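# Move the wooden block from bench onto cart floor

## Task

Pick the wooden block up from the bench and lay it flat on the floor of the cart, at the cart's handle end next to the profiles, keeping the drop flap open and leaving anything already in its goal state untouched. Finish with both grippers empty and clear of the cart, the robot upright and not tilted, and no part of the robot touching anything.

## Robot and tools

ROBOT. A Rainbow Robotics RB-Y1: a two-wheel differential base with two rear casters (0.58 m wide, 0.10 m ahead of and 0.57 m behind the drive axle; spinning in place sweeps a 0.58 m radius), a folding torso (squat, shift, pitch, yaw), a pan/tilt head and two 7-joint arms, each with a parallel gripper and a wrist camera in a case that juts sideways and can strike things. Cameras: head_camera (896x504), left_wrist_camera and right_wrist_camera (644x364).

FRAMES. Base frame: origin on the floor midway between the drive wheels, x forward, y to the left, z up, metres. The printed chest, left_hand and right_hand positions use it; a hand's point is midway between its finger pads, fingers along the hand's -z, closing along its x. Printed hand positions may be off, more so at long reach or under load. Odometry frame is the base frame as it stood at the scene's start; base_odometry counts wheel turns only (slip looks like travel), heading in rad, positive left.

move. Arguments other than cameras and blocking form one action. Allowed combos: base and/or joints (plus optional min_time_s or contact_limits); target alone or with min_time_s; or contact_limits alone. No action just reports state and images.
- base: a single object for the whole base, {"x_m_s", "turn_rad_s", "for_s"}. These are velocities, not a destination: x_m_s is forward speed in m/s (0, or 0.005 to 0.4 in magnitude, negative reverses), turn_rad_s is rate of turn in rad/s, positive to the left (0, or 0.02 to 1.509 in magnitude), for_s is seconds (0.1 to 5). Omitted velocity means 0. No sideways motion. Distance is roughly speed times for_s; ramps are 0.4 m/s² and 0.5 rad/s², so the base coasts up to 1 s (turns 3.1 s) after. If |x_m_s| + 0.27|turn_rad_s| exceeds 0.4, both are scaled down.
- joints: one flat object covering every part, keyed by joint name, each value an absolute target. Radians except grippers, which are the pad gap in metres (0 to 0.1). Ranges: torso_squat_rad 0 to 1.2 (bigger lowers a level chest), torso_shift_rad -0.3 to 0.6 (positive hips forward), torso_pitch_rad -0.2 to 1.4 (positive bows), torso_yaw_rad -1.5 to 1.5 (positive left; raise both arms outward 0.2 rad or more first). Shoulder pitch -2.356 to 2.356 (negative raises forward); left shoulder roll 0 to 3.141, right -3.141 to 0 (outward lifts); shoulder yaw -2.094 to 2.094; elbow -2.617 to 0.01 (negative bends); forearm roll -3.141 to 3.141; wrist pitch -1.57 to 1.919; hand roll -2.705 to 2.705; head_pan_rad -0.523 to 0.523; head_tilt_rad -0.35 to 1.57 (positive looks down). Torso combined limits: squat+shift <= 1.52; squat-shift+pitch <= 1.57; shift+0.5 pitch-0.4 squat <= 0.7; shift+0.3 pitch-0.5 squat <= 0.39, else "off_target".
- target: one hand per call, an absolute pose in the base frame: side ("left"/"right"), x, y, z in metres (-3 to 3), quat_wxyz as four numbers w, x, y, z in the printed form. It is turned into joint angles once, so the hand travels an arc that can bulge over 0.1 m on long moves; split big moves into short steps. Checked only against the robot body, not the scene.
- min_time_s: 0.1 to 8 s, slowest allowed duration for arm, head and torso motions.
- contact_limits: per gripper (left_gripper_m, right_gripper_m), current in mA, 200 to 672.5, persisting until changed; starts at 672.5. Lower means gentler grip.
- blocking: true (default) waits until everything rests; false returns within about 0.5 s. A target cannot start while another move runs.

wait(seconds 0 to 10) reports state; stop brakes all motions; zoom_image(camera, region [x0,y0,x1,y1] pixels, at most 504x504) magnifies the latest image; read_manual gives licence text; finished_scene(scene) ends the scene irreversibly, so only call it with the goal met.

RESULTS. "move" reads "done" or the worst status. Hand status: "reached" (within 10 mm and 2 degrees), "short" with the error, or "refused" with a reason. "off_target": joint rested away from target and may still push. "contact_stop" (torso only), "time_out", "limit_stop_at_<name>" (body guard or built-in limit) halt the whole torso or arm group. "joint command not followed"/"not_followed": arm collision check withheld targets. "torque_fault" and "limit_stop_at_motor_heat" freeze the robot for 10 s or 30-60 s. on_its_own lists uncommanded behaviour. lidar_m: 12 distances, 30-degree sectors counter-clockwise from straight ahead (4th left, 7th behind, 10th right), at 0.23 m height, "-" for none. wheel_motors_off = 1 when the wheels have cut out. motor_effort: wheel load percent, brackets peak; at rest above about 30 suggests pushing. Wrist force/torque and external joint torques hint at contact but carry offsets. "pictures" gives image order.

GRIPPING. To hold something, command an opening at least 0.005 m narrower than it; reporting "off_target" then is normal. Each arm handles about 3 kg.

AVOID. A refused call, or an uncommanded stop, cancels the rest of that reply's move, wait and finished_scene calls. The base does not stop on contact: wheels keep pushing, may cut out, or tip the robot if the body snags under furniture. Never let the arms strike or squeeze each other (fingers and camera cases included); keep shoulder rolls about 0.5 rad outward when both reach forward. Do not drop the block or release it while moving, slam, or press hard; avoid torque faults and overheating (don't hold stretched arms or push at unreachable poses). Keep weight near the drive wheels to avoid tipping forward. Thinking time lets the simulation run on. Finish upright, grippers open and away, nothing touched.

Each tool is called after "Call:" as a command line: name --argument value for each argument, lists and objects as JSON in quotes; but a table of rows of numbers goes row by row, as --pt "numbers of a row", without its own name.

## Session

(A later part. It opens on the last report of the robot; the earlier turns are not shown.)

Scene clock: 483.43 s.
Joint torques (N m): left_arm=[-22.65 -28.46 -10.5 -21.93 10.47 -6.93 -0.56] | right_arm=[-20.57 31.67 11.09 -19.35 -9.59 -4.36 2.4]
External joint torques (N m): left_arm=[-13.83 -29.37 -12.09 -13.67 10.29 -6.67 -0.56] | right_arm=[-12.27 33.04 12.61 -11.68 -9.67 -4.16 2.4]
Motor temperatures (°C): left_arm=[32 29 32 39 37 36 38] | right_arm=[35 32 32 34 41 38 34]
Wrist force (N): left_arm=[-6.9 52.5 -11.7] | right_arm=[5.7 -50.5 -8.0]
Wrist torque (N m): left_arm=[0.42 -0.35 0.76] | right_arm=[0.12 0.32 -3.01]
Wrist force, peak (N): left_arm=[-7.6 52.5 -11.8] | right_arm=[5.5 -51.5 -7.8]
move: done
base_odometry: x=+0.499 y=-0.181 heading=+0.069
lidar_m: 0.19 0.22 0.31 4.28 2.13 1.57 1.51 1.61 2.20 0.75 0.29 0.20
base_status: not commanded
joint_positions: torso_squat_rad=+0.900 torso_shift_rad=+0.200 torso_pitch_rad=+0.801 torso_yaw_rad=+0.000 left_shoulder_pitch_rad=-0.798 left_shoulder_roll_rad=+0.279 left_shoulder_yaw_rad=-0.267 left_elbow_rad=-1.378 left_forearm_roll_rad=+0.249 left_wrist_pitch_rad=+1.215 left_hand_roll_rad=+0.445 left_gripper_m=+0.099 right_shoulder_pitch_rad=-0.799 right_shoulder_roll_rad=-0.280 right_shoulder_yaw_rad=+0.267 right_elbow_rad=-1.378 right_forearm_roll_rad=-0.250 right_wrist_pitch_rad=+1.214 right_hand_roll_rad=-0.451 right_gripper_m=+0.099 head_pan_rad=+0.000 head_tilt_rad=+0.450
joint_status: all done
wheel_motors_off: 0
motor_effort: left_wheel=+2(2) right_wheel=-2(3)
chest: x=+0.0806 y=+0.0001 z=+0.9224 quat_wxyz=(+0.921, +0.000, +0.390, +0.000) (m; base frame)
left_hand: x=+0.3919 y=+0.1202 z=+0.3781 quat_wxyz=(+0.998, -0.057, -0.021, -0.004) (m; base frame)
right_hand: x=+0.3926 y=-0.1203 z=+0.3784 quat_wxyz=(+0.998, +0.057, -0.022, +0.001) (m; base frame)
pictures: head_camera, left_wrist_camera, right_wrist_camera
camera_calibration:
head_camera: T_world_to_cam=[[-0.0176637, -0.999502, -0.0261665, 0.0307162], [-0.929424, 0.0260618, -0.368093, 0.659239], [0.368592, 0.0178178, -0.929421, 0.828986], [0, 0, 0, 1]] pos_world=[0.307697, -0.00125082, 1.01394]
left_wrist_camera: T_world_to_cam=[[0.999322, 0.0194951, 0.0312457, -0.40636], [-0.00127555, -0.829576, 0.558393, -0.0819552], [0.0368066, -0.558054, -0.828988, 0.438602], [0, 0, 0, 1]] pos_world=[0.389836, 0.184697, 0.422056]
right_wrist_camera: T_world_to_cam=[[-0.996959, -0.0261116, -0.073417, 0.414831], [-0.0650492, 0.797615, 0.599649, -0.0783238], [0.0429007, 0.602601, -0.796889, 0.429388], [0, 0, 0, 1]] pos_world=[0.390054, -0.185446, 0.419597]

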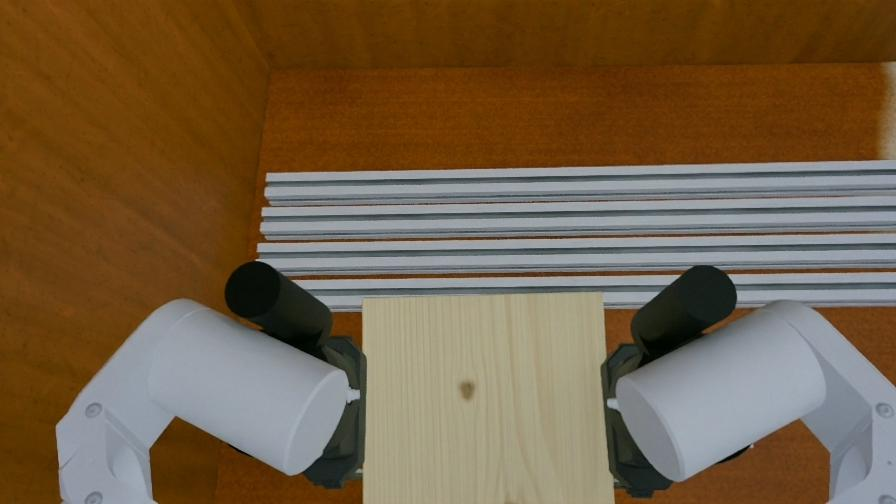

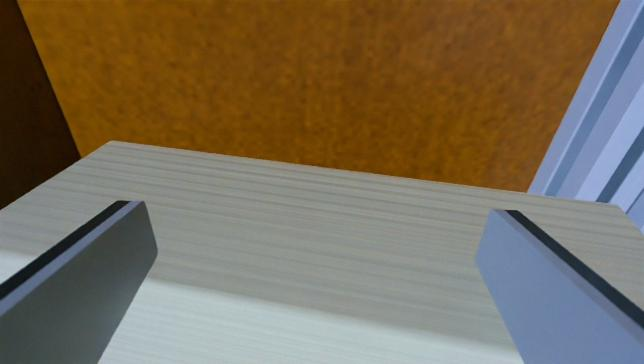

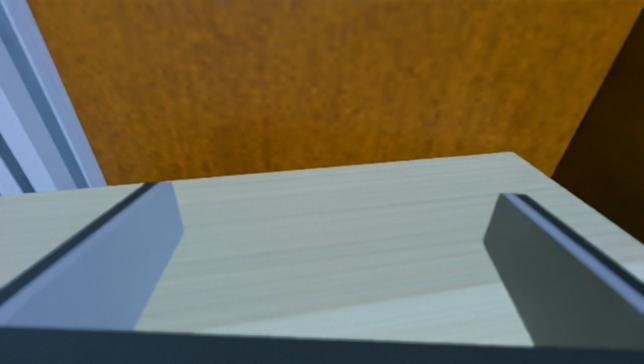

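Call:
move --joints '{"left_shoulder_pitch_rad":-0.871,"left_shoulder_roll_rad":0.237,"left_shoulder_yaw_rad":-0.263,"left_elbow_rad":-1.126,"left_forearm_roll_rad":0.257,"left_wrist_pitch_rad":1.038,"left_hand_roll_rad":0.3985,"right_shoulder_pitch_rad":-0.871,"right_shoulder_roll_rad":-0.237,"right_shoulder_yaw_rad":0.263,"right_elbow_rad":-1.126,"right_forearm_roll_rad":-0.257,"right_wrist_pitch_rad":1.038,"right_hand_roll_rad":-0.408}' --min_time_s 3

Scene clock: 488.77 s.
Joint torques (N m): left_arm=[-21.37 -33.14 -6.95 -16.97 10.46 -9.53 1.94] | right_arm=[-23.42 35.94 6.68 -16.87 -9.42 -8.06 -0.44]
External joint torques (N m): left_arm=[-11.94 -33.95 -8.26 -9.42 10.29 -9.27 1.95] | right_arm=[-14.53 37.17 7.91 -9.9 -9.49 -7.86 -0.45]
Motor temperatures (°C): left_arm=[32 29 32 39 38 36 38] | right_arm=[35 32 32 34 41 38 34]
Wrist force (N): left_arm=[-11.6 58.8 27.4] | right_arm=[-12.2 -59.3 31.1]
Wrist torque (N m): left_arm=[-1.18 1.29 -2.04] | right_arm=[1.49 0.53 0.64]
Wrist force, peak (N): left_arm=[-6.2 76.5 7.4] | right_arm=[7.3 -76.5 4.0]
move: done
base_odometry: x=+0.499 y=-0.181 heading=+0.069
lidar_m: 0.20 0.22 0.31 4.28 2.14 1.58 1.51 1.62 2.22 0.76 0.30 0.22
base_status: not commanded
joint_positions: torso_squat_rad=+0.900 torso_shift_rad=+0.199 torso_pitch_rad=+0.798 torso_yaw_rad=+0.000 left_shoulder_pitch_rad=-0.868 left_shoulder_roll_rad=+0.245 left_shoulder_yaw_rad=-0.261 left_elbow_rad=-1.124 left_forearm_roll_rad=+0.254 left_wrist_pitch_rad=+1.040 left_hand_roll_rad=+0.398 left_gripper_m=+0.099 right_shoulder_pitch_rad=-0.867 right_shoulder_roll_rad=-0.246 right_shoulder_yaw_rad=+0.261 right_elbow_rad=-1.124 right_forearm_roll_rad=-0.255 right_wrist_pitch_rad=+1.040 right_hand_roll_rad=-0.408 right_gripper_m=+0.099 head_pan_rad=+0.000 head_tilt_rad=+0.450
joint_status: all done
wheel_motors_off: 0
motor_effort: left_wheel=+4(4) right_wheel=+2(7)
chest: x=+0.0798 y=+0.0001 z=+0.9229 quat_wxyz=(+0.921, +0.000, +0.389, +0.000) (m; base frame)
left_hand: x=+0.3924 y=+0.1204 z=+0.3397 quat_wxyz=(+0.998, -0.057, -0.023, -0.006) (m; base frame)
right_hand: x=+0.3922 y=-0.1210 z=+0.3395 quat_wxyz=(+0.998, +0.057, -0.022, +0.001) (m; base frame)
pictures: head_camera, left_wrist_camera, right_wrist_camera
camera_calibration:
head_camera: T_world_to_cam=[[-0.0176049, -0.999502, -0.0262062, 0.0307467], [-0.928594, 0.0260619, -0.370182, 0.660537], [0.370681, 0.0178179, -0.928589, 0.828793], [0, 0, 0, 1]] pos_world=[0.306695, -0.00125082, 1.01493]
left_wrist_camera: T_world_to_cam=[[0.999264, 0.017218, 0.0342725, -0.406378], [-0.00486254, -0.829492, 0.558498, -0.0588605], [0.0380449, -0.558254, -0.828798, 0.406314], [0, 0, 0, 1]] pos_world=[0.390335, 0.184999, 0.383553]
right_wrist_camera: T_world_to_cam=[[-0.996952, -0.0243938, -0.0741, 0.41194], [-0.0640681, 0.797963, 0.599292, -0.0547413], [0.0445099, 0.602213, -0.797094, 0.398152], [0, 0, 0, 1]] pos_world=[0.389456, -0.186042, 0.380695]

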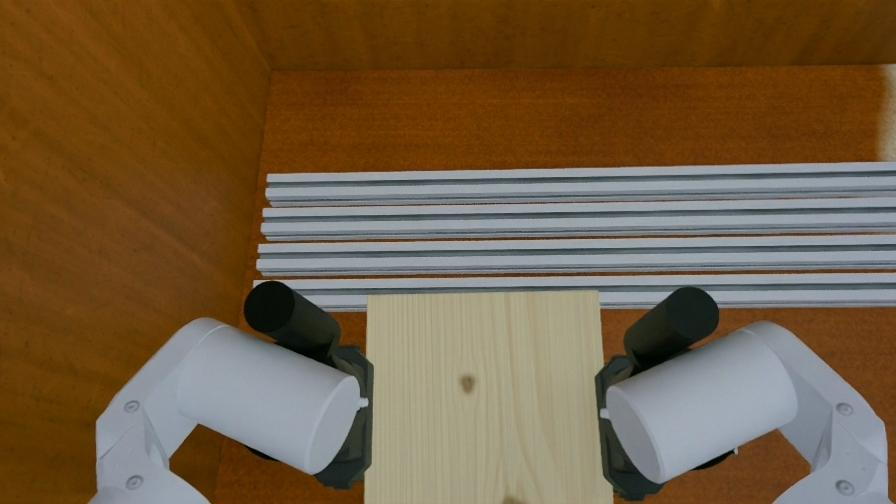

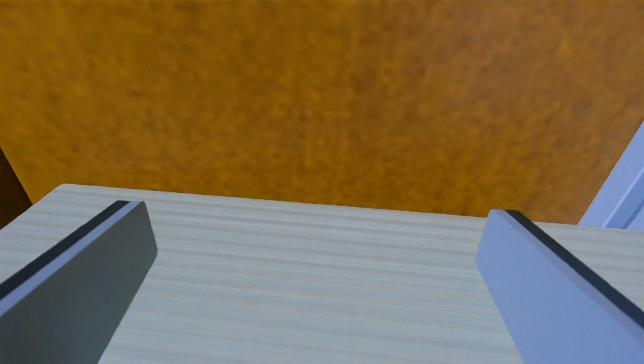

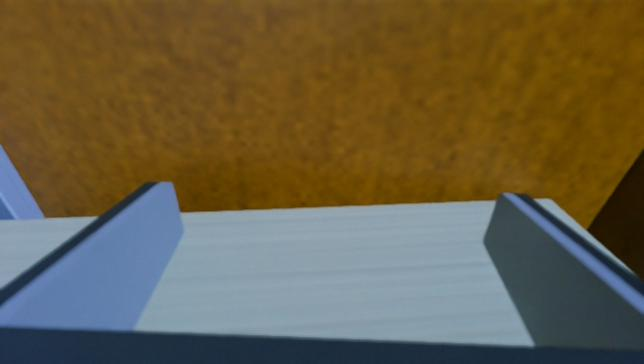

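Call:
move --joints '{"left_shoulder_pitch_rad":-0.863,"left_shoulder_roll_rad":0.248,"left_shoulder_yaw_rad":-0.255,"left_elbow_rad":-1.132,"left_forearm_roll_rad":0.264,"left_wrist_pitch_rad":1.034,"left_hand_roll_rad":0.392,"right_shoulder_pitch_rad":-0.863,"right_shoulder_roll_rad":-0.248,"right_shoulder_yaw_rad":0.255,"right_elbow_rad":-1.132,"right_forearm_roll_rad":-0.264,"right_wrist_pitch_rad":1.034,"right_hand_roll_rad":-0.401}' --min_time_s 2.5

Scene clock: 495.80 s.
Joint torques (N m): left_arm=[-14.55 -13.77 -0.29 -14.9 5.77 -6.13 1.11] | right_arm=[-14.93 13.59 -0.42 -13.93 -4.95 -5.52 -1.35]
External joint torques (N m): left_arm=[-5.23 -14.75 -1.64 -7.35 5.6 -5.86 1.11] | right_arm=[-6.13 14.96 0.85 -6.95 -5.02 -5.31 -1.35]
Motor temperatures (°C): left_arm=[32 29 32 39 38 36 38] | right_arm=[35 33 32 34 40 38 34]
Wrist force (N): left_arm=[-7.8 25.8 6.9] | right_arm=[-9.7 -26.9 14.9]
Wrist torque (N m): left_arm=[0.45 1.05 -1.44] | right_arm=[0.61 0.94 1.63]
Wrist force, peak (N): left_arm=[-11.6 58.8 27.6] | right_arm=[-11.9 -59.5 31.9]
move: done
base_odometry: x=+0.499 y=-0.181 heading=+0.069
lidar_m: 0.20 0.21 0.31 4.28 2.14 1.59 1.52 1.61 2.21 0.76 0.29 0.21
base_status: not commanded
joint_positions: torso_squat_rad=+0.900 torso_shift_rad=+0.200 torso_pitch_rad=+0.799 torso_yaw_rad=+0.000 left_shoulder_pitch_rad=-0.861 left_shoulder_roll_rad=+0.251 left_shoulder_yaw_rad=-0.254 left_elbow_rad=-1.130 left_forearm_roll_rad=+0.263 left_wrist_pitch_rad=+1.035 left_hand_roll_rad=+0.392 left_gripper_m=+0.099 right_shoulder_pitch_rad=-0.861 right_shoulder_roll_rad=-0.252 right_shoulder_yaw_rad=+0.255 right_elbow_rad=-1.130 right_forearm_roll_rad=-0.263 right_wrist_pitch_rad=+1.035 right_hand_roll_rad=-0.401 right_gripper_m=+0.099 head_pan_rad=+0.000 head_tilt_rad=+0.450
joint_status: all done
wheel_motors_off: 0
motor_effort: left_wheel=+5(5) right_wheel=+2(4)
chest: x=+0.0800 y=+0.0001 z=+0.9227 quat_wxyz=(+0.921, +0.000, +0.389, +0.000) (m; base frame)
left_hand: x=+0.3930 y=+0.1237 z=+0.3394 quat_wxyz=(+0.998, -0.059, -0.025, -0.003) (m; base frame)
right_hand: x=+0.3930 y=-0.1237 z=+0.3395 quat_wxyz=(+0.998, +0.060, -0.024, -0.001) (m; base frame)
pictures: head_camera, left_wrist_camera, right_wrist_camera
camera_calibration:
head_camera: T_world_to_cam=[[-0.0176246, -0.999502, -0.0261915, 0.0307327], [-0.928875, 0.0260611, -0.369475, 0.660039], [0.369974, 0.0178168, -0.928871, 0.828815], [0, 0, 0, 1]] pos_world=[0.306996, -0.00125082, 1.01454]
left_wrist_camera: T_world_to_cam=[[0.999057, 0.0220307, 0.0374113, -0.408658], [-0.00280714, -0.827111, 0.562032, -0.0582889], [0.0433252, -0.561607, -0.826269, 0.405446], [0, 0, 0, 1]] pos_world=[0.390543, 0.188493, 0.383056]
right_wrist_camera: T_world_to_cam=[[-0.996752, -0.0205625, -0.0778671, 0.414436], [-0.0635141, 0.795179, 0.60304, -0.0543205], [0.0495183, 0.606026, -0.793902, 0.397219], [0, 0, 0, 1]] pos_world=[0.389971, -0.189009, 0.380381]

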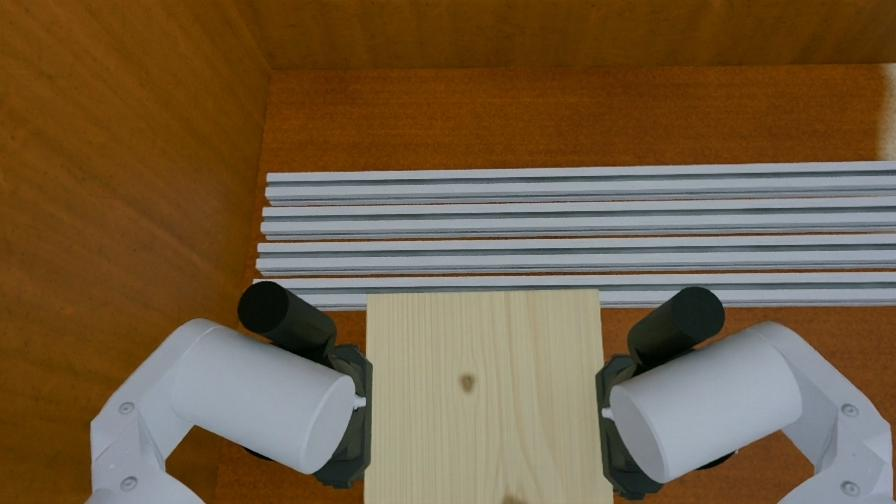

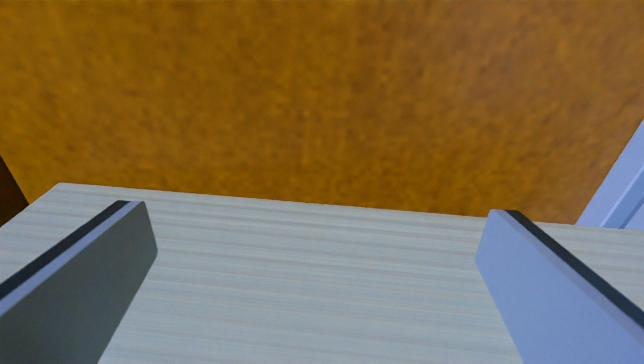

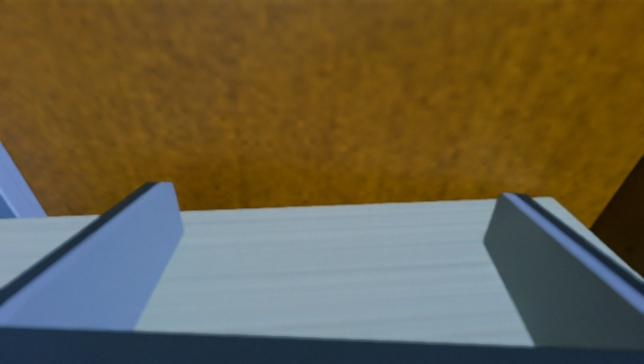

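Call:
move --joints '{"left_shoulder_pitch_rad":-0.873,"left_shoulder_roll_rad":0.235,"left_shoulder_yaw_rad":-0.264,"left_elbow_rad":-1.125,"left_forearm_roll_rad":0.256,"left_wrist_pitch_rad":1.038,"left_hand_roll_rad":0.393,"right_shoulder_pitch_rad":-0.873,"right_shoulder_roll_rad":-0.235,"right_shoulder_yaw_rad":0.264,"right_elbow_rad":-1.125,"right_forearm_roll_rad":-0.256,"right_wrist_pitch_rad":1.038,"right_hand_roll_rad":-0.405}' --min_time_s 1.5 --cameras '[]'

Call:
move --joints '{"torso_squat_rad":0.83,"torso_shift_rad":0.2,"torso_pitch_rad":0.8}' --min_time_s 2

Scene clock: 501.30 s.
Joint torques (N m): left_arm=[-22.18 -36.45 -14.68 -17.86 9.93 -6.77 -1.16] | right_arm=[-24.34 39.36 13.34 -17.03 -9.35 -6.52 1.17]
External joint torques (N m): left_arm=[-12.72 -37.24 -15.98 -10.31 9.77 -6.51 -1.15] | right_arm=[-15.44 40.57 14.57 -10.05 -9.42 -6.32 1.17]
Motor temperatures (°C): left_arm=[32 29 32 39 38 36 38] | right_arm=[35 33 32 34 40 38 34]
Wrist force (N): left_arm=[-7.5 62.8 18.5] | right_arm=[-11.6 -63.0 30.0]
Wrist torque (N m): left_arm=[-1.31 -0.52 1.53] | right_arm=[1.52 -1.16 -1.70]
Wrist force, peak (N): left_arm=[-7.7 63.7 18.6] | right_arm=[-13.7 -62.8 32.1]
move: done
base_odometry: x=+0.499 y=-0.181 heading=+0.069
lidar_m: 0.20 0.21 0.30 4.28 2.16 1.57 1.52 1.60 2.21 0.77 0.30 0.21
base_status: not commanded
joint_positions: torso_squat_rad=+0.900 torso_shift_rad=+0.199 torso_pitch_rad=+0.799 torso_yaw_rad=+0.000 left_shoulder_pitch_rad=-0.870 left_shoulder_roll_rad=+0.244 left_shoulder_yaw_rad=-0.260 left_elbow_rad=-1.122 left_forearm_roll_rad=+0.254 left_wrist_pitch_rad=+1.040 left_hand_roll_rad=+0.393 left_gripper_m=+0.099 right_shoulder_pitch_rad=-0.869 right_shoulder_roll_rad=-0.245 right_shoulder_yaw_rad=+0.260 right_elbow_rad=-1.123 right_forearm_roll_rad=-0.254 right_wrist_pitch_rad=+1.040 right_hand_roll_rad=-0.405 right_gripper_m=+0.099 head_pan_rad=+0.000 head_tilt_rad=+0.450
joint_status: all done
wheel_motors_off: 0
motor_effort: left_wheel=+6(6) right_wheel=+4(4)
chest: x=+0.0799 y=+0.0001 z=+0.9228 quat_wxyz=(+0.921, +0.000, +0.389, +0.000) (m; base frame)
left_hand: x=+0.3932 y=+0.1199 z=+0.3397 quat_wxyz=(+0.998, -0.058, -0.023, -0.008) (m; base frame)
right_hand: x=+0.3930 y=-0.1204 z=+0.3396 quat_wxyz=(+0.998, +0.057, -0.023, +0.002) (m; base frame)
pictures: none
No camera images: "cameras" was empty.

Scene clock: 503.60 s.
Joint torques (N m): left_arm=[-22.2 -35.5 -13.88 -21.43 10.49 -5.87 -1.1] | right_arm=[-23.99 38.37 12.6 -22.57 -9.64 -5.1 1.51]
External joint torques (N m): left_arm=[-12.8 -36.27 -15.16 -13.9 10.32 -5.62 -1.09] | right_arm=[-15.13 39.56 13.81 -15.61 -9.71 -4.9 1.51]
Motor temperatures (°C): left_arm=[32 29 32 39 38 35 38] | right_arm=[35 33 32 34 40 38 34]
Wrist force (N): left_arm=[-1.2 60.5 -8.6] | right_arm=[-0.8 -58.8 -10.5]
Wrist torque (N m): left_arm=[-0.97 0.29 1.30] | right_arm=[0.79 -0.25 -2.02]
Wrist force, peak (N): left_arm=[-7.5 63.1 18.2] | right_arm=[-11.1 -63.2 29.7]
move: done
base_odometry: x=+0.499 y=-0.181 heading=+0.069
lidar_m: 0.19 0.21 0.31 4.26 2.13 1.58 1.52 1.61 2.22 0.76 0.29 0.21
base_status: not commanded
joint_positions: torso_squat_rad=+0.830 torso_shift_rad=+0.200 torso_pitch_rad=+0.801 torso_yaw_rad=+0.000 left_shoulder_pitch_rad=-0.870 left_shoulder_roll_rad=+0.244 left_shoulder_yaw_rad=-0.260 left_elbow_rad=-1.122 left_forearm_roll_rad=+0.253 left_wrist_pitch_rad=+1.039 left_hand_roll_rad=+0.393 left_gripper_m=+0.099 right_shoulder_pitch_rad=-0.869 right_shoulder_roll_rad=-0.245 right_shoulder_yaw_rad=+0.260 right_elbow_rad=-1.121 right_forearm_roll_rad=-0.254 right_wrist_pitch_rad=+1.039 right_hand_roll_rad=-0.405 right_gripper_m=+0.099 head_pan_rad=+0.000 head_tilt_rad=+0.450
joint_status: all done
wheel_motors_off: 0
motor_effort: left_wheel=+3(6) right_wheel=+1(5)
chest: x=+0.0881 y=+0.0001 z=+0.9589 quat_wxyz=(+0.921, +0.000, +0.390, +0.000) (m; base frame)
left_hand: x=+0.3999 y=+0.1198 z=+0.3750 quat_wxyz=(+0.998, -0.057, -0.022, -0.008) (m; base frame)
right_hand: x=+0.3996 y=-0.1204 z=+0.3747 quat_wxyz=(+0.998, +0.057, -0.022, +0.002) (m; base frame)
pictures: head_camera, left_wrist_camera, right_wrist_camera
camera_calibration:
head_camera: T_world_to_cam=[[-0.0176693, -0.999502, -0.0261616, 0.0317978], [-0.929505, 0.0260613, -0.367886, 0.679417], [0.368385, 0.0178171, -0.929503, 0.860204], [0, 0, 0, 1]] pos_world=[0.315198, -0.00125082, 1.05034]
left_wrist_camera: T_world_to_cam=[[0.999368, 0.0125211, 0.03326, -0.414217], [-0.00819664, -0.829438, 0.558538, -0.0777307], [0.0345807, -0.558458, -0.828812, 0.436362], [0, 0, 0, 1]] pos_world=[0.398228, 0.184403, 0.418854]
right_wrist_camera: T_world_to_cam=[[-0.997005, -0.0269444, -0.0724963, 0.421119], [-0.065138, 0.797902, 0.599257, -0.0753702], [0.0416983, 0.602184, -0.797267, 0.426839], [0, 0, 0, 1]] pos_world=[0.39715, -0.185551, 0.416]

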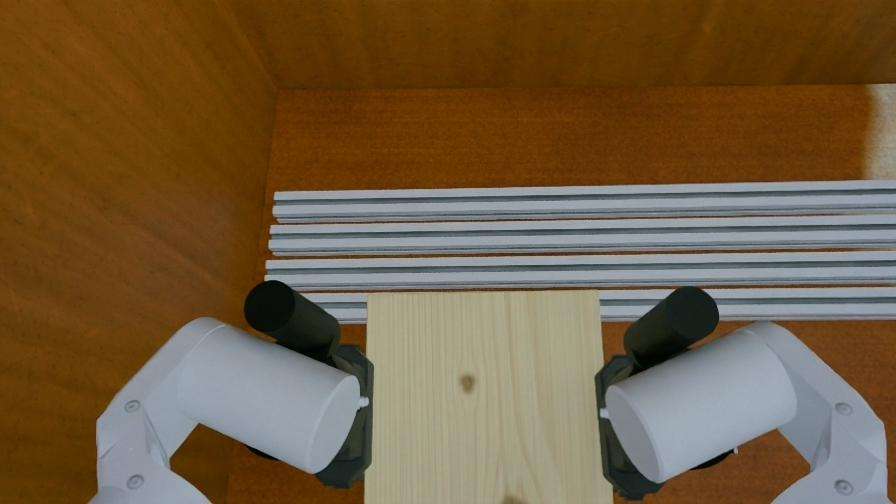

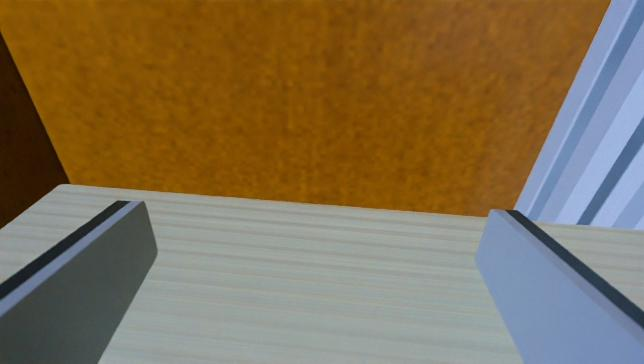

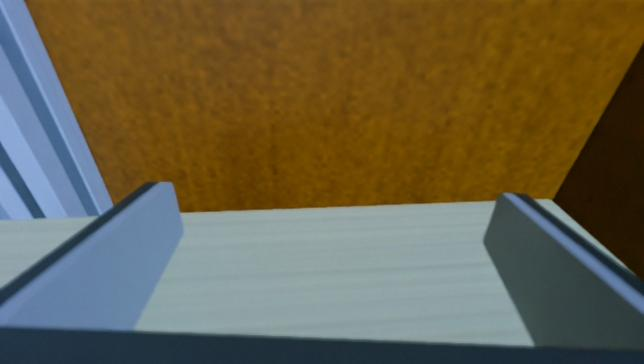

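Call:
move --base '{"x_m_s":-0.03,"for_s":0.27}' --cameras '["left_wrist_camera"]'

Call:
move --joints '{"torso_squat_rad":0.88,"torso_shift_rad":0.2,"torso_pitch_rad":0.8}' --min_time_s 2

Scene clock: 509.27 s.
Joint torques (N m): left_arm=[-22.76 -35.64 -13.18 -21.64 10.46 -5.94 -1.27] | right_arm=[-24.5 37.96 12.47 -23.24 -9.7 -5.09 1.52]
External joint torques (N m): left_arm=[-13.37 -36.41 -14.47 -14.11 10.29 -5.68 -1.27] | right_arm=[-15.64 39.15 13.68 -16.28 -9.77 -4.9 1.52]
Motor temperatures (°C): left_arm=[32 30 32 40 38 35 38] | right_arm=[35 33 32 35 40 38 34]
Wrist force (N): left_arm=[0.1 60.0 -8.2] | right_arm=[-0.4 -59.2 -10.2]
Wrist torque (N m): left_arm=[-0.92 0.38 1.32] | right_arm=[0.81 -0.21 -2.05]
Wrist force, peak (N): left_arm=[-0.7 60.9 -9.1] | right_arm=[0.0 -60.1 -11.1]
move: done
base_odometry: x=+0.491 y=-0.181 heading=+0.069
lidar_m: 0.21 0.23 0.31 4.31 2.14 1.57 1.50 1.59 2.19 0.78 0.31 0.22
base_status: done (sent for 0.27 of 0.27 s)
joint_positions: torso_squat_rad=+0.830 torso_shift_rad=+0.200 torso_pitch_rad=+0.801 torso_yaw_rad=+0.000 left_shoulder_pitch_rad=-0.870 left_shoulder_roll_rad=+0.244 left_shoulder_yaw_rad=-0.260 left_elbow_rad=-1.121 left_forearm_roll_rad=+0.253 left_wrist_pitch_rad=+1.039 left_hand_roll_rad=+0.393 left_gripper_m=+0.099 right_shoulder_pitch_rad=-0.869 right_shoulder_roll_rad=-0.245 right_shoulder_yaw_rad=+0.260 right_elbow_rad=-1.121 right_forearm_roll_rad=-0.254 right_wrist_pitch_rad=+1.039 right_hand_roll_rad=-0.405 right_gripper_m=+0.099 head_pan_rad=+0.000 head_tilt_rad=+0.450
joint_status: not commanded
wheel_motors_off: 0
motor_effort: left_wheel=+0(22) right_wheel=+0(23)
chest: x=+0.0881 y=+0.0001 z=+0.9589 quat_wxyz=(+0.921, +0.000, +0.390, +0.000) (m; base frame)
left_hand: x=+0.3998 y=+0.1198 z=+0.3750 quat_wxyz=(+0.998, -0.057, -0.022, -0.008) (m; base frame)
right_hand: x=+0.3995 y=-0.1204 z=+0.3747 quat_wxyz=(+0.998, +0.057, -0.021, +0.002) (m; base frame)
pictures: left_wrist_camera
camera_calibration:
left_wrist_camera: T_world_to_cam=[[0.999376, 0.0124901, 0.0330389, -0.413921], [-0.00809897, -0.829436, 0.558543, -0.0777738], [0.0343799, -0.558462, -0.828817, 0.436452], [0, 0, 0, 1]] pos_world=[0.398028, 0.184403, 0.418854]

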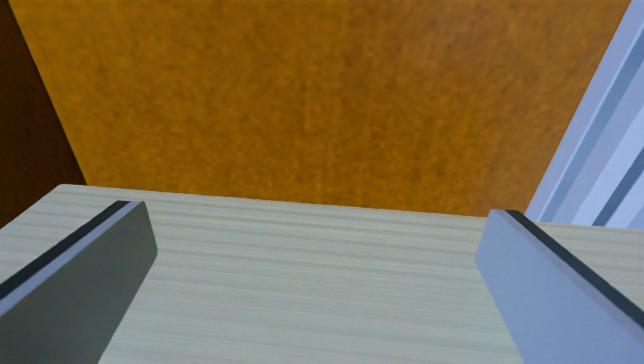

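Scene clock: 511.57 s.
Joint torques (N m): left_arm=[-22.53 -35.14 -13.6 -21.96 10.61 -6.01 -1.14] | right_arm=[-24.79 37.81 12.62 -23.19 -9.8 -5.04 1.48]
External joint torques (N m): left_arm=[-13.14 -35.91 -14.89 -14.43 10.44 -5.75 -1.13] | right_arm=[-15.93 39 13.83 -16.24 -9.87 -4.85 1.48]
Motor temperatures (°C): left_arm=[32 30 32 40 38 35 38] | right_arm=[35 33 32 35 40 38 34]
Wrist force (N): left_arm=[-1.3 59.5 -8.0] | right_arm=[-1.3 -59.2 -10.5]
Wrist torque (N m): left_arm=[-0.83 0.25 1.34] | right_arm=[0.81 -0.29 -2.03]
Wrist force, peak (N): left_arm=[-1.3 60.5 -8.6] | right_arm=[-0.5 -59.8 -10.3]
move: done
base_odometry: x=+0.491 y=-0.181 heading=+0.069
lidar_m: 0.20 0.22 0.31 4.31 2.14 1.56 1.51 1.60 2.20 0.79 0.30 0.22
base_status: not commanded
joint_positions: torso_squat_rad=+0.880 torso_shift_rad=+0.200 torso_pitch_rad=+0.801 torso_yaw_rad=+0.000 left_shoulder_pitch_rad=-0.870 left_shoulder_roll_rad=+0.244 left_shoulder_yaw_rad=-0.260 left_elbow_rad=-1.121 left_forearm_roll_rad=+0.253 left_wrist_pitch_rad=+1.039 left_hand_roll_rad=+0.393 left_gripper_m=+0.099 right_shoulder_pitch_rad=-0.869 right_shoulder_roll_rad=-0.245 right_shoulder_yaw_rad=+0.260 right_elbow_rad=-1.121 right_forearm_roll_rad=-0.254 right_wrist_pitch_rad=+1.039 right_hand_roll_rad=-0.405 right_gripper_m=+0.099 head_pan_rad=+0.000 head_tilt_rad=+0.450
joint_status: all done
wheel_motors_off: 0
motor_effort: left_wheel=+0(1) right_wheel=-2(3)
chest: x=+0.0828 y=+0.0001 z=+0.9331 quat_wxyz=(+0.921, +0.000, +0.390, +0.000) (m; base frame)
left_hand: x=+0.3945 y=+0.1198 z=+0.3492 quat_wxyz=(+0.998, -0.057, -0.022, -0.008) (m; base frame)
right_hand: x=+0.3943 y=-0.1204 z=+0.3489 quat_wxyz=(+0.998, +0.057, -0.021, +0.002) (m; base frame)
pictures: head_camera, left_wrist_camera, right_wrist_camera
camera_calibration:
head_camera: T_world_to_cam=[[-0.01766, -0.999502, -0.0261651, 0.0310324], [-0.929424, 0.0260578, -0.368093, 0.665222], [0.368592, 0.0178179, -0.929421, 0.838119], [0, 0, 0, 1]] pos_world=[0.309897, -0.00125083, 1.02464]
left_wrist_camera: T_world_to_cam=[[0.999372, 0.0124645, 0.0331778, -0.40792], [-0.00819774, -0.829438, 0.558539, -0.0633646], [0.0344808, -0.55846, -0.828815, 0.415206], [0, 0, 0, 1]] pos_world=[0.392828, 0.184403, 0.393054]
right_wrist_camera: T_world_to_cam=[[-0.997009, -0.0270037, -0.0724163, 0.413824], [-0.0651374, 0.797898, 0.599262, -0.0602641], [0.0415985, 0.602187, -0.797271, 0.406535], [0, 0, 0, 1]] pos_world=[0.39175, -0.185551, 0.3902]

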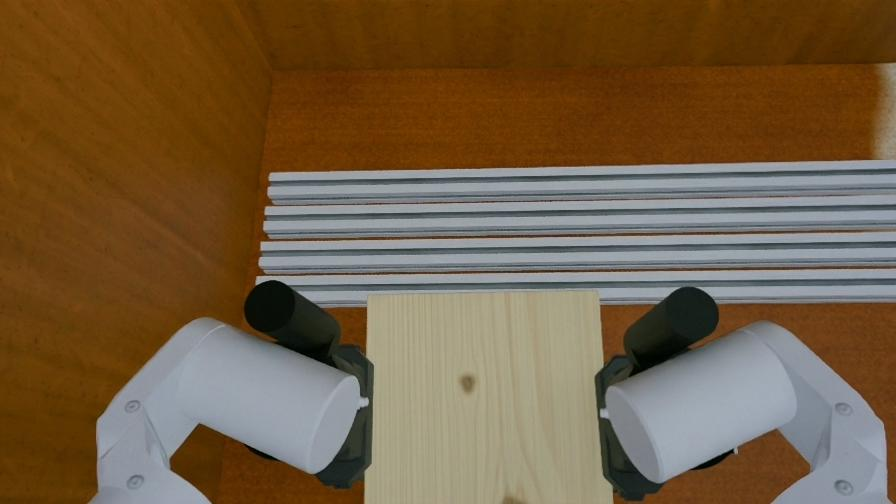

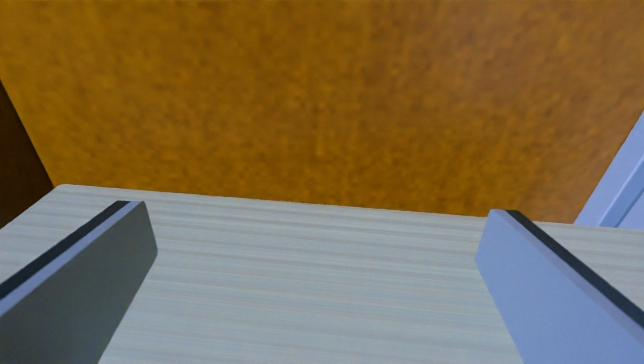

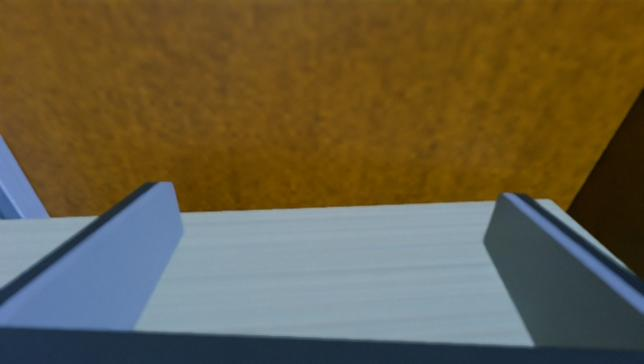

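Call:
move --joints '{"torso_squat_rad":0.895,"torso_shift_rad":0.2,"torso_pitch_rad":0.8}' --min_time_s 1.5

Scene clock: 514.90 s.
Joint torques (N m): left_arm=[-22.86 -35.01 -13.17 -21.65 10.54 -5.97 -1.18] | right_arm=[-24.76 37.96 12.2 -23.22 -9.85 -5.13 1.48]
External joint torques (N m): left_arm=[-13.46 -35.78 -14.45 -14.11 10.38 -5.72 -1.18] | right_arm=[-15.89 39.15 13.41 -16.27 -9.93 -4.94 1.48]
Motor temperatures (°C): left_arm=[32 30 32 40 38 35 38] | right_arm=[35 34 32 35 40 38 34]
Wrist force (N): left_arm=[-0.6 59.2 -8.3] | right_arm=[-0.4 -59.6 -9.7]
Wrist torque (N m): left_arm=[-0.80 0.27 1.26] | right_arm=[0.83 -0.21 -2.05]
Wrist force, peak (N): left_arm=[-0.7 60.7 -8.6] | right_arm=[-0.7 -60.0 -9.9]
move: done
base_odometry: x=+0.491 y=-0.181 heading=+0.069
lidar_m: 0.20 0.23 0.32 4.32 2.13 1.57 1.51 1.60 2.20 0.79 0.30 0.22
base_status: not commanded
joint_positions: torso_squat_rad=+0.895 torso_shift_rad=+0.200 torso_pitch_rad=+0.801 torso_yaw_rad=+0.000 left_shoulder_pitch_rad=-0.870 left_shoulder_roll_rad=+0.244 left_shoulder_yaw_rad=-0.260 left_elbow_rad=-1.121 left_forearm_roll_rad=+0.253 left_wrist_pitch_rad=+1.039 left_hand_roll_rad=+0.393 left_gripper_m=+0.099 right_shoulder_pitch_rad=-0.869 right_shoulder_roll_rad=-0.245 right_shoulder_yaw_rad=+0.260 right_elbow_rad=-1.121 right_forearm_roll_rad=-0.254 right_wrist_pitch_rad=+1.039 right_hand_roll_rad=-0.405 right_gripper_m=+0.099 head_pan_rad=+0.000 head_tilt_rad=+0.450
joint_status: all done
wheel_motors_off: 0
motor_effort: left_wheel=+0(1) right_wheel=-1(2)
chest: x=+0.0812 y=+0.0001 z=+0.9251 quat_wxyz=(+0.921, +0.000, +0.390, +0.000) (m; base frame)
left_hand: x=+0.3929 y=+0.1198 z=+0.3412 quat_wxyz=(+0.998, -0.057, -0.022, -0.008) (m; base frame)
right_hand: x=+0.3926 y=-0.1204 z=+0.3410 quat_wxyz=(+0.998, +0.057, -0.021, +0.002) (m; base frame)
pictures: head_camera, left_wrist_camera, right_wrist_camera
camera_calibration:
head_camera: T_world_to_cam=[[-0.017661, -0.999502, -0.0261667, 0.0307968], [-0.929389, 0.026061, -0.36818, 0.660868], [0.368679, 0.0178166, -0.929386, 0.831212], [0, 0, 0, 1]] pos_world=[0.308297, -0.00125082, 1.01664]
left_wrist_camera: T_world_to_cam=[[0.999368, 0.0125211, 0.03326, -0.406097], [-0.00819664, -0.829438, 0.558538, -0.0589095], [0.0345807, -0.558458, -0.828812, 0.40859], [0, 0, 0, 1]] pos_world=[0.391228, 0.184403, 0.385054]
right_wrist_camera: T_world_to_cam=[[-0.997005, -0.0269444, -0.0724963, 0.41169], [-0.065138, 0.797902, 0.599257, -0.0555712], [0.0416983, 0.602184, -0.797267, 0.400183], [0, 0, 0, 1]] pos_world=[0.39015, -0.185551, 0.3822]

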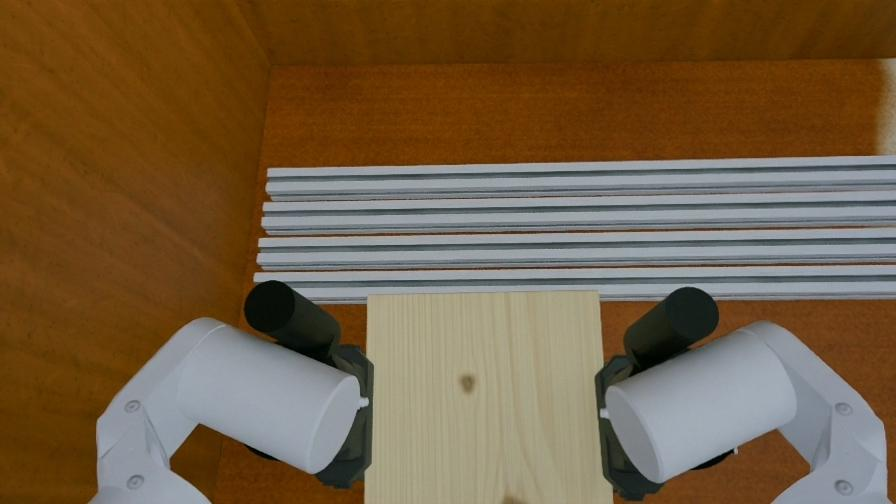

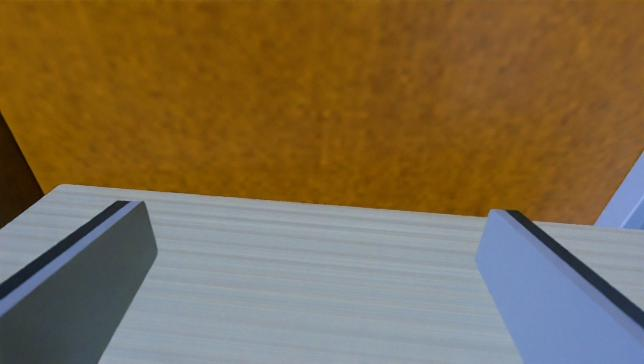

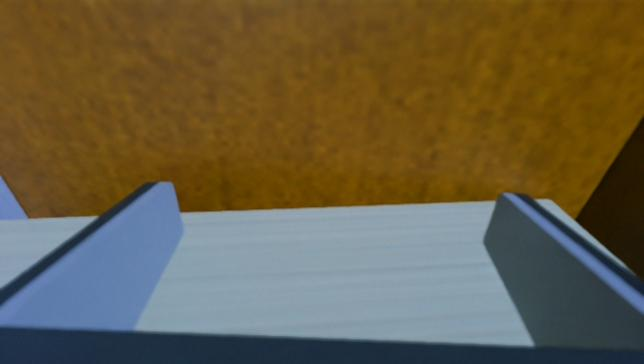

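Call:
move --joints '{"torso_squat_rad":0.915,"torso_shift_rad":0.2,"torso_pitch_rad":0.8}' --min_time_s 1.5 --cameras '[]'

Call:
move --joints '{"torso_squat_rad":0.93,"torso_shift_rad":0.2,"torso_pitch_rad":0.8}' --min_time_s 1.5

Scene clock: 517.80 s.
Joint torques (N m): left_arm=[-15.74 -38.71 -18.14 -17.75 10.95 -3.45 -2.75] | right_arm=[-7.98 44.06 13.26 -16.61 -9.99 -8.55 0.4]
External joint torques (N m): left_arm=[-6.03 -39.55 -19.48 -10.13 10.79 -3.16 -2.75] | right_arm=[1.23 45.39 14.55 -9.57 -10.08 -8.33 0.4]
Motor temperatures (°C): left_arm=[32 30 32 40 38 35 38] | right_arm=[35 34 32 35 40 38 34]
Wrist force (N): left_arm=[13.8 62.8 -7.7] | right_arm=[-15.1 -61.7 -9.9]
Wrist torque (N m): left_arm=[-1.04 0.17 3.06] | right_arm=[0.86 -0.31 -0.19]
Wrist force, peak (N): left_arm=[6.4 67.2 6.0] | right_arm=[-13.6 -67.9 -6.9]
move: contact_stop
base_odometry: x=+0.491 y=-0.181 heading=+0.070
lidar_m: 0.21 0.22 0.30 4.30 2.12 1.58 1.51 1.59 2.20 0.77 0.30 0.22
base_status: not commanded
joint_positions: torso_squat_rad=+0.914 torso_shift_rad=+0.197 torso_pitch_rad=+0.790 torso_yaw_rad=-0.001 left_shoulder_pitch_rad=-0.871 left_shoulder_roll_rad=+0.245 left_shoulder_yaw_rad=-0.259 left_elbow_rad=-1.123 left_forearm_roll_rad=+0.253 left_wrist_pitch_rad=+1.039 left_hand_roll_rad=+0.394 left_gripper_m=+0.099 right_shoulder_pitch_rad=-0.873 right_shoulder_roll_rad=-0.246 right_shoulder_yaw_rad=+0.260 right_elbow_rad=-1.123 right_forearm_roll_rad=-0.254 right_wrist_pitch_rad=+1.040 right_hand_roll_rad=-0.405 right_gripper_m=+0.099 head_pan_rad=+0.000 head_tilt_rad=+0.450
joint_status: torso_squat_rad contact_stop (moved +0.020 of +0.020); torso_pitch_rad contact_stop (moved -0.011 of -0.001); the others done
wheel_motors_off: 0
motor_effort: left_wheel=-4(12) right_wheel=-15(25)
chest: x=+0.0752 y=+0.0004 z=+0.9173 quat_wxyz=(+0.923, -0.001, +0.385, +0.000) (m; base frame)
left_hand: x=+0.3952 y=+0.1196 z=+0.3375 quat_wxyz=(+0.998, -0.058, -0.029, -0.008) (m; base frame)
right_hand: x=+0.3961 y=-0.1206 z=+0.3383 quat_wxyz=(+0.998, +0.056, -0.029, +0.003) (m; base frame)
pictures: none
No camera images: "cameras" was empty.

not run: a stop that you did not command came earlier in this reply.

Call:
move --joints '{"torso_squat_rad":0.82,"torso_shift_rad":0.2,"torso_pitch_rad":0.8,"torso_yaw_rad":0}' --min_time_s 2

Scene clock: 522.20 s.
Joint torques (N m): left_arm=[-21.84 -35.55 -12.61 -21.26 11.04 -5.64 -0.93] | right_arm=[-22.74 38.27 12.91 -22.73 -9.87 -5.55 1.56]
External joint torques (N m): left_arm=[-12.44 -36.32 -13.9 -13.73 10.88 -5.38 -0.92] | right_arm=[-13.87 39.46 14.12 -15.77 -9.94 -5.35 1.55]
Motor temperatures (°C): left_arm=[32 30 32 40 38 35 38] | right_arm=[35 34 32 35 40 39 34]
Wrist force (N): left_arm=[-1.9 59.7 -9.6] | right_arm=[0.4 -59.0 -8.7]
Wrist torque (N m): left_arm=[-0.61 -0.39 0.79] | right_arm=[0.84 0.49 -1.99]
Wrist force, peak (N): left_arm=[12.9 63.1 -8.0] | right_arm=[-14.5 -62.5 -10.2]
move: done
base_odometry: x=+0.491 y=-0.181 heading=+0.069
lidar_m: 0.21 0.22 0.31 4.32 2.13 1.56 1.52 1.59 2.20 0.80 0.30 0.21
base_status: not commanded
joint_positions: torso_squat_rad=+0.820 torso_shift_rad=+0.200 torso_pitch_rad=+0.801 torso_yaw_rad=+0.000 left_shoulder_pitch_rad=-0.870 left_shoulder_roll_rad=+0.244 left_shoulder_yaw_rad=-0.260 left_elbow_rad=-1.122 left_forearm_roll_rad=+0.253 left_wrist_pitch_rad=+1.039 left_hand_roll_rad=+0.393 left_gripper_m=+0.099 right_shoulder_pitch_rad=-0.870 right_shoulder_roll_rad=-0.245 right_shoulder_yaw_rad=+0.260 right_elbow_rad=-1.121 right_forearm_roll_rad=-0.254 right_wrist_pitch_rad=+1.039 right_hand_roll_rad=-0.405 right_gripper_m=+0.099 head_pan_rad=+0.000 head_tilt_rad=+0.450
joint_status: all done
wheel_motors_off: 0
motor_effort: left_wheel=+1(4) right_wheel=-4(15)
chest: x=+0.0891 y=+0.0001 z=+0.9639 quat_wxyz=(+0.921, +0.000, +0.390, +0.000) (m; base frame)
left_hand: x=+0.4009 y=+0.1198 z=+0.3800 quat_wxyz=(+0.998, -0.058, -0.022, -0.008) (m; base frame)
right_hand: x=+0.4008 y=-0.1204 z=+0.3799 quat_wxyz=(+0.998, +0.057, -0.022, +0.002) (m; base frame)
pictures: head_camera, left_wrist_camera, right_wrist_camera
camera_calibration:
head_camera: T_world_to_cam=[[-0.0176076, -0.999506, -0.0260315, 0.0318937], [-0.929506, 0.025956, -0.367893, 0.68232], [0.368387, 0.0177187, -0.929504, 0.864538], [0, 0, 0, 1]] pos_world=[0.316298, -0.00115088, 1.05544]
left_wrist_camera: T_world_to_cam=[[0.999367, 0.0123566, 0.0333734, -0.415399], [-0.00839635, -0.829441, 0.558531, -0.0804319], [0.0345828, -0.558458, -0.828812, 0.44047], [0, 0, 0, 1]] pos_world=[0.399228, 0.184403, 0.423854]
right_wrist_camera: T_world_to_cam=[[-0.996987, -0.0270611, -0.0726933, 0.422741], [-0.0653435, 0.797985, 0.599124, -0.0781938], [0.0417952, 0.602069, -0.797349, 0.430829], [0, 0, 0, 1]] pos_world=[0.398351, -0.185552, 0.4211]

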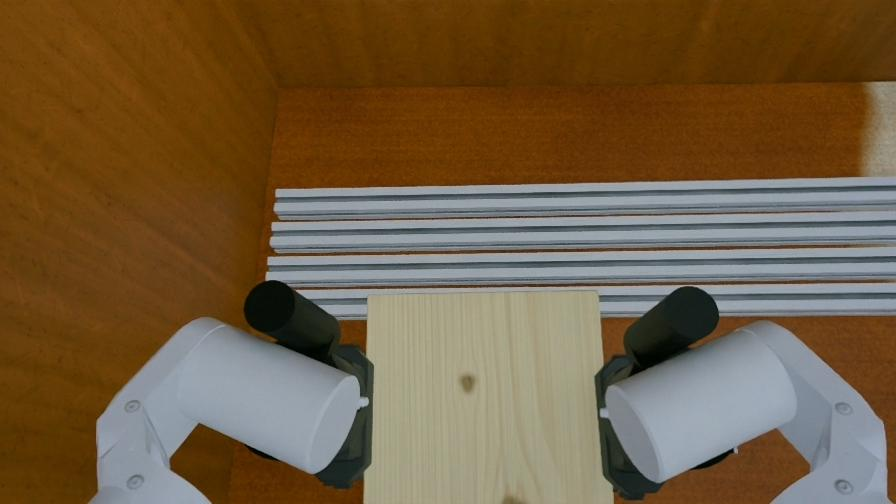

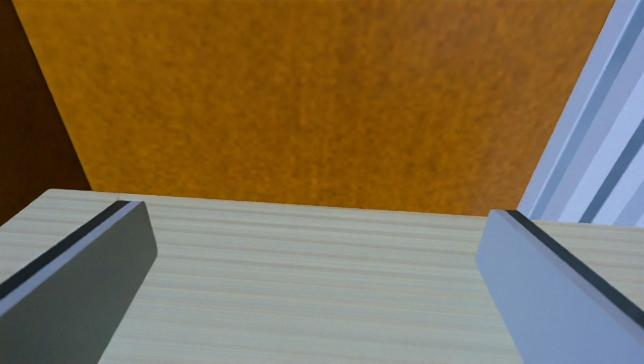

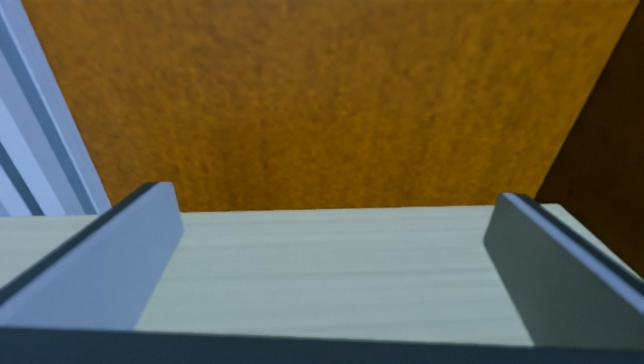

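Call:
move --joints '{"left_shoulder_pitch_rad":-0.9345,"left_shoulder_roll_rad":0.2126,"left_shoulder_yaw_rad":-0.254,"left_elbow_rad":-0.9495,"left_forearm_roll_rad":0.269,"left_wrist_pitch_rad":0.9306,"left_hand_roll_rad":0.3585,"right_shoulder_pitch_rad":-0.9345,"right_shoulder_roll_rad":-0.2126,"right_shoulder_yaw_rad":0.254,"right_elbow_rad":-0.9495,"right_forearm_roll_rad":-0.269,"right_wrist_pitch_rad":0.9306,"right_hand_roll_rad":-0.3705}' --min_time_s 2.5 --cameras '["left_wrist_camera"]'

Call:
move --joints '{"left_shoulder_pitch_rad":-1.014,"left_shoulder_roll_rad":0.187,"left_shoulder_yaw_rad":-0.240,"left_elbow_rad":-0.742,"left_forearm_roll_rad":0.289,"left_wrist_pitch_rad":0.810,"left_hand_roll_rad":0.316,"right_shoulder_pitch_rad":-1.014,"right_shoulder_roll_rad":-0.187,"right_shoulder_yaw_rad":0.240,"right_elbow_rad":-0.742,"right_forearm_roll_rad":-0.289,"right_wrist_pitch_rad":0.810,"right_hand_roll_rad":-0.328}' --min_time_s 2.5

Scene clock: 528.37 s.
Joint torques (N m): left_arm=[-25.25 -36.22 -9.13 -21.54 9.7 -5.88 -1.84] | right_arm=[-25.94 40.09 9.12 -21.9 -8.5 -4.72 3.5]
External joint torques (N m): left_arm=[-15.33 -36.95 -10.23 -14.59 9.54 -5.63 -1.83] | right_arm=[-16.54 41.24 10.14 -15.5 -8.57 -4.53 3.5]
Motor temperatures (°C): left_arm=[32 30 32 40 39 35 38] | right_arm=[35 35 32 36 40 38 34]
Wrist force (N): left_arm=[-4.8 59.7 -8.3] | right_arm=[2.7 -60.2 -9.7]
Wrist torque (N m): left_arm=[-0.83 -0.59 1.66] | right_arm=[0.87 0.42 -3.38]
Wrist force, peak (N): left_arm=[-4.0 76.2 -9.2] | right_arm=[1.8 -75.1 -6.5]
move: done
base_odometry: x=+0.491 y=-0.181 heading=+0.069
lidar_m: 0.20 0.22 0.32 4.32 2.13 1.56 1.50 1.59 2.20 0.79 0.29 0.23
base_status: not commanded
joint_positions: torso_squat_rad=+0.820 torso_shift_rad=+0.200 torso_pitch_rad=+0.801 torso_yaw_rad=+0.000 left_shoulder_pitch_rad=-0.930 left_shoulder_roll_rad=+0.222 left_shoulder_yaw_rad=-0.251 left_elbow_rad=-0.946 left_forearm_roll_rad=+0.267 left_wrist_pitch_rad=+0.932 left_hand_roll_rad=+0.359 left_gripper_m=+0.099 right_shoulder_pitch_rad=-0.930 right_shoulder_roll_rad=-0.223 right_shoulder_yaw_rad=+0.251 right_elbow_rad=-0.946 right_forearm_roll_rad=-0.267 right_wrist_pitch_rad=+0.932 right_hand_roll_rad=-0.371 right_gripper_m=+0.099 head_pan_rad=+0.000 head_tilt_rad=+0.450
joint_status: all done
wheel_motors_off: 0
motor_effort: left_wheel=+0(1) right_wheel=-2(4)
chest: x=+0.0891 y=+0.0001 z=+0.9639 quat_wxyz=(+0.921, +0.000, +0.390, +0.000) (m; base frame)
left_hand: x=+0.4016 y=+0.1198 z=+0.3591 quat_wxyz=(+0.998, -0.058, -0.022, -0.008) (m; base frame)
right_hand: x=+0.4016 y=-0.1205 z=+0.3591 quat_wxyz=(+0.998, +0.057, -0.021, +0.002) (m; base frame)
pictures: left_wrist_camera
camera_calibration:
left_wrist_camera: T_world_to_cam=[[0.99942, 0.0114764, 0.0320474, -0.414824], [-0.00841688, -0.828906, 0.559324, -0.0691629], [0.0329833, -0.55927, -0.828329, 0.423718], [0, 0, 0, 1]] pos_world=[0.400026, 0.184404, 0.402957]

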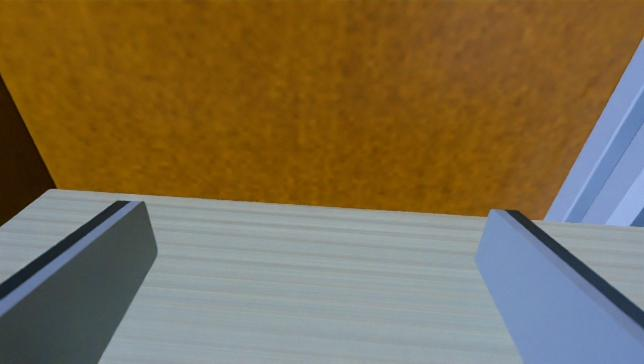

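Scene clock: 531.17 s.
Joint torques (N m): left_arm=[-26.55 -37.04 -6.21 -21.36 8.59 -5.32 -1.76] | right_arm=[-27.01 41.87 6.78 -20.88 -7.29 -3.95 3.42]
External joint torques (N m): left_arm=[-15.98 -37.75 -7.09 -15.17 8.45 -5.07 -1.76] | right_arm=[-16.93 42.98 7.56 -15.2 -7.35 -3.76 3.42]
Motor temperatures (°C): left_arm=[32 30 32 40 39 35 38] | right_arm=[35 35 32 36 40 38 34]
Wrist force (N): left_arm=[-5.5 59.9 -7.8] | right_arm=[3.0 -58.8 -10.3]
Wrist torque (N m): left_arm=[-0.98 -0.65 1.58] | right_arm=[0.71 0.39 -3.43]
Wrist force, peak (N): left_arm=[-5.3 78.2 -6.8] | right_arm=[2.5 -78.3 -8.1]
move: done
base_odometry: x=+0.491 y=-0.181 heading=+0.069
lidar_m: 0.20 0.22 0.33 4.32 2.12 1.57 1.51 1.59 2.19 0.79 0.30 0.22
base_status: not commanded
joint_positions: torso_squat_rad=+0.820 torso_shift_rad=+0.200 torso_pitch_rad=+0.801 torso_yaw_rad=+0.000 left_shoulder_pitch_rad=-1.010 left_shoulder_roll_rad=+0.196 left_shoulder_yaw_rad=-0.238 left_elbow_rad=-0.738 left_forearm_roll_rad=+0.287 left_wrist_pitch_rad=+0.811 left_hand_roll_rad=+0.316 left_gripper_m=+0.099 right_shoulder_pitch_rad=-1.010 right_shoulder_roll_rad=-0.198 right_shoulder_yaw_rad=+0.238 right_elbow_rad=-0.738 right_forearm_roll_rad=-0.287 right_wrist_pitch_rad=+0.811 right_hand_roll_rad=-0.329 right_gripper_m=+0.099 head_pan_rad=+0.000 head_tilt_rad=+0.450
joint_status: all done
wheel_motors_off: 0
motor_effort: left_wheel=+0(1) right_wheel=-1(4)
chest: x=+0.0891 y=+0.0001 z=+0.9639 quat_wxyz=(+0.921, +0.000, +0.390, +0.000) (m; base frame)
left_hand: x=+0.4022 y=+0.1200 z=+0.3402 quat_wxyz=(+0.998, -0.057, -0.022, -0.009) (m; base frame)
right_hand: x=+0.4024 y=-0.1209 z=+0.3402 quat_wxyz=(+0.998, +0.057, -0.021, +0.003) (m; base frame)
pictures: head_camera, left_wrist_camera, right_wrist_camera
camera_calibration:
head_camera: T_world_to_cam=[[-0.0176076, -0.999506, -0.0260315, 0.0318937], [-0.929506, 0.025956, -0.367893, 0.68232], [0.368387, 0.0177187, -0.929504, 0.864538], [0, 0, 0, 1]] pos_world=[0.316298, -0.00115088, 1.05544]
left_wrist_camera: T_world_to_cam=[[0.999426, 0.0101709, 0.0323293, -0.414788], [-0.00962089, -0.829523, 0.55839, -0.0574628], [0.0324972, -0.558381, -0.828948, 0.408419], [0, 0, 0, 1]] pos_world=[0.400725, 0.184605, 0.384055]
right_wrist_camera: T_world_to_cam=[[-0.996961, -0.0286058, -0.0724576, 0.421151], [-0.0664303, 0.798, 0.598985, -0.053484], [0.0406867, 0.601978, -0.797475, 0.399823], [0, 0, 0, 1]] pos_world=[0.400051, -0.185957, 0.3814]

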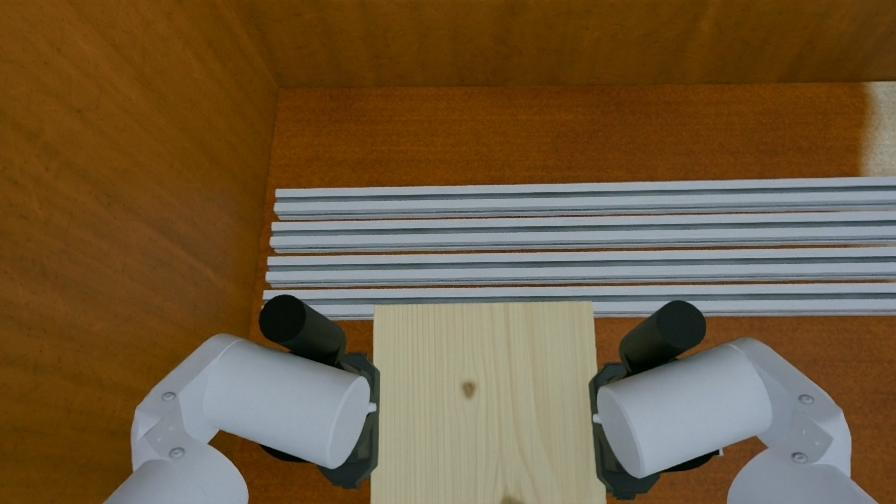

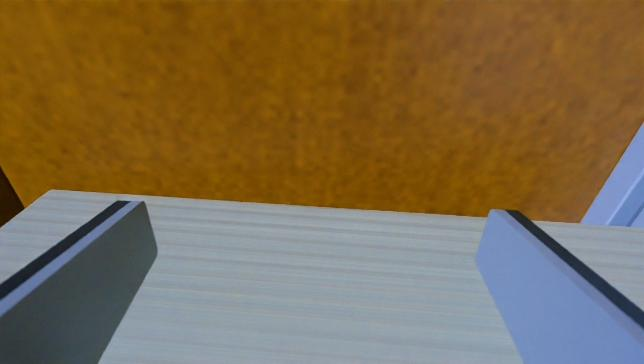

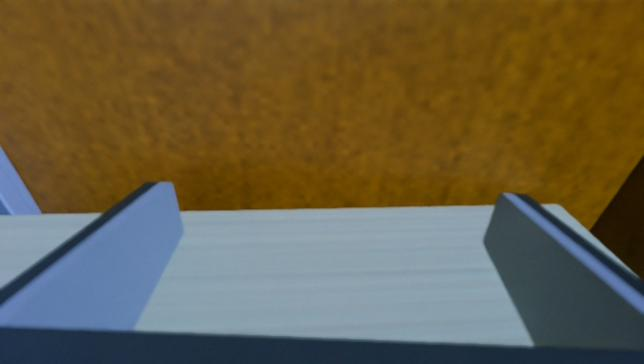

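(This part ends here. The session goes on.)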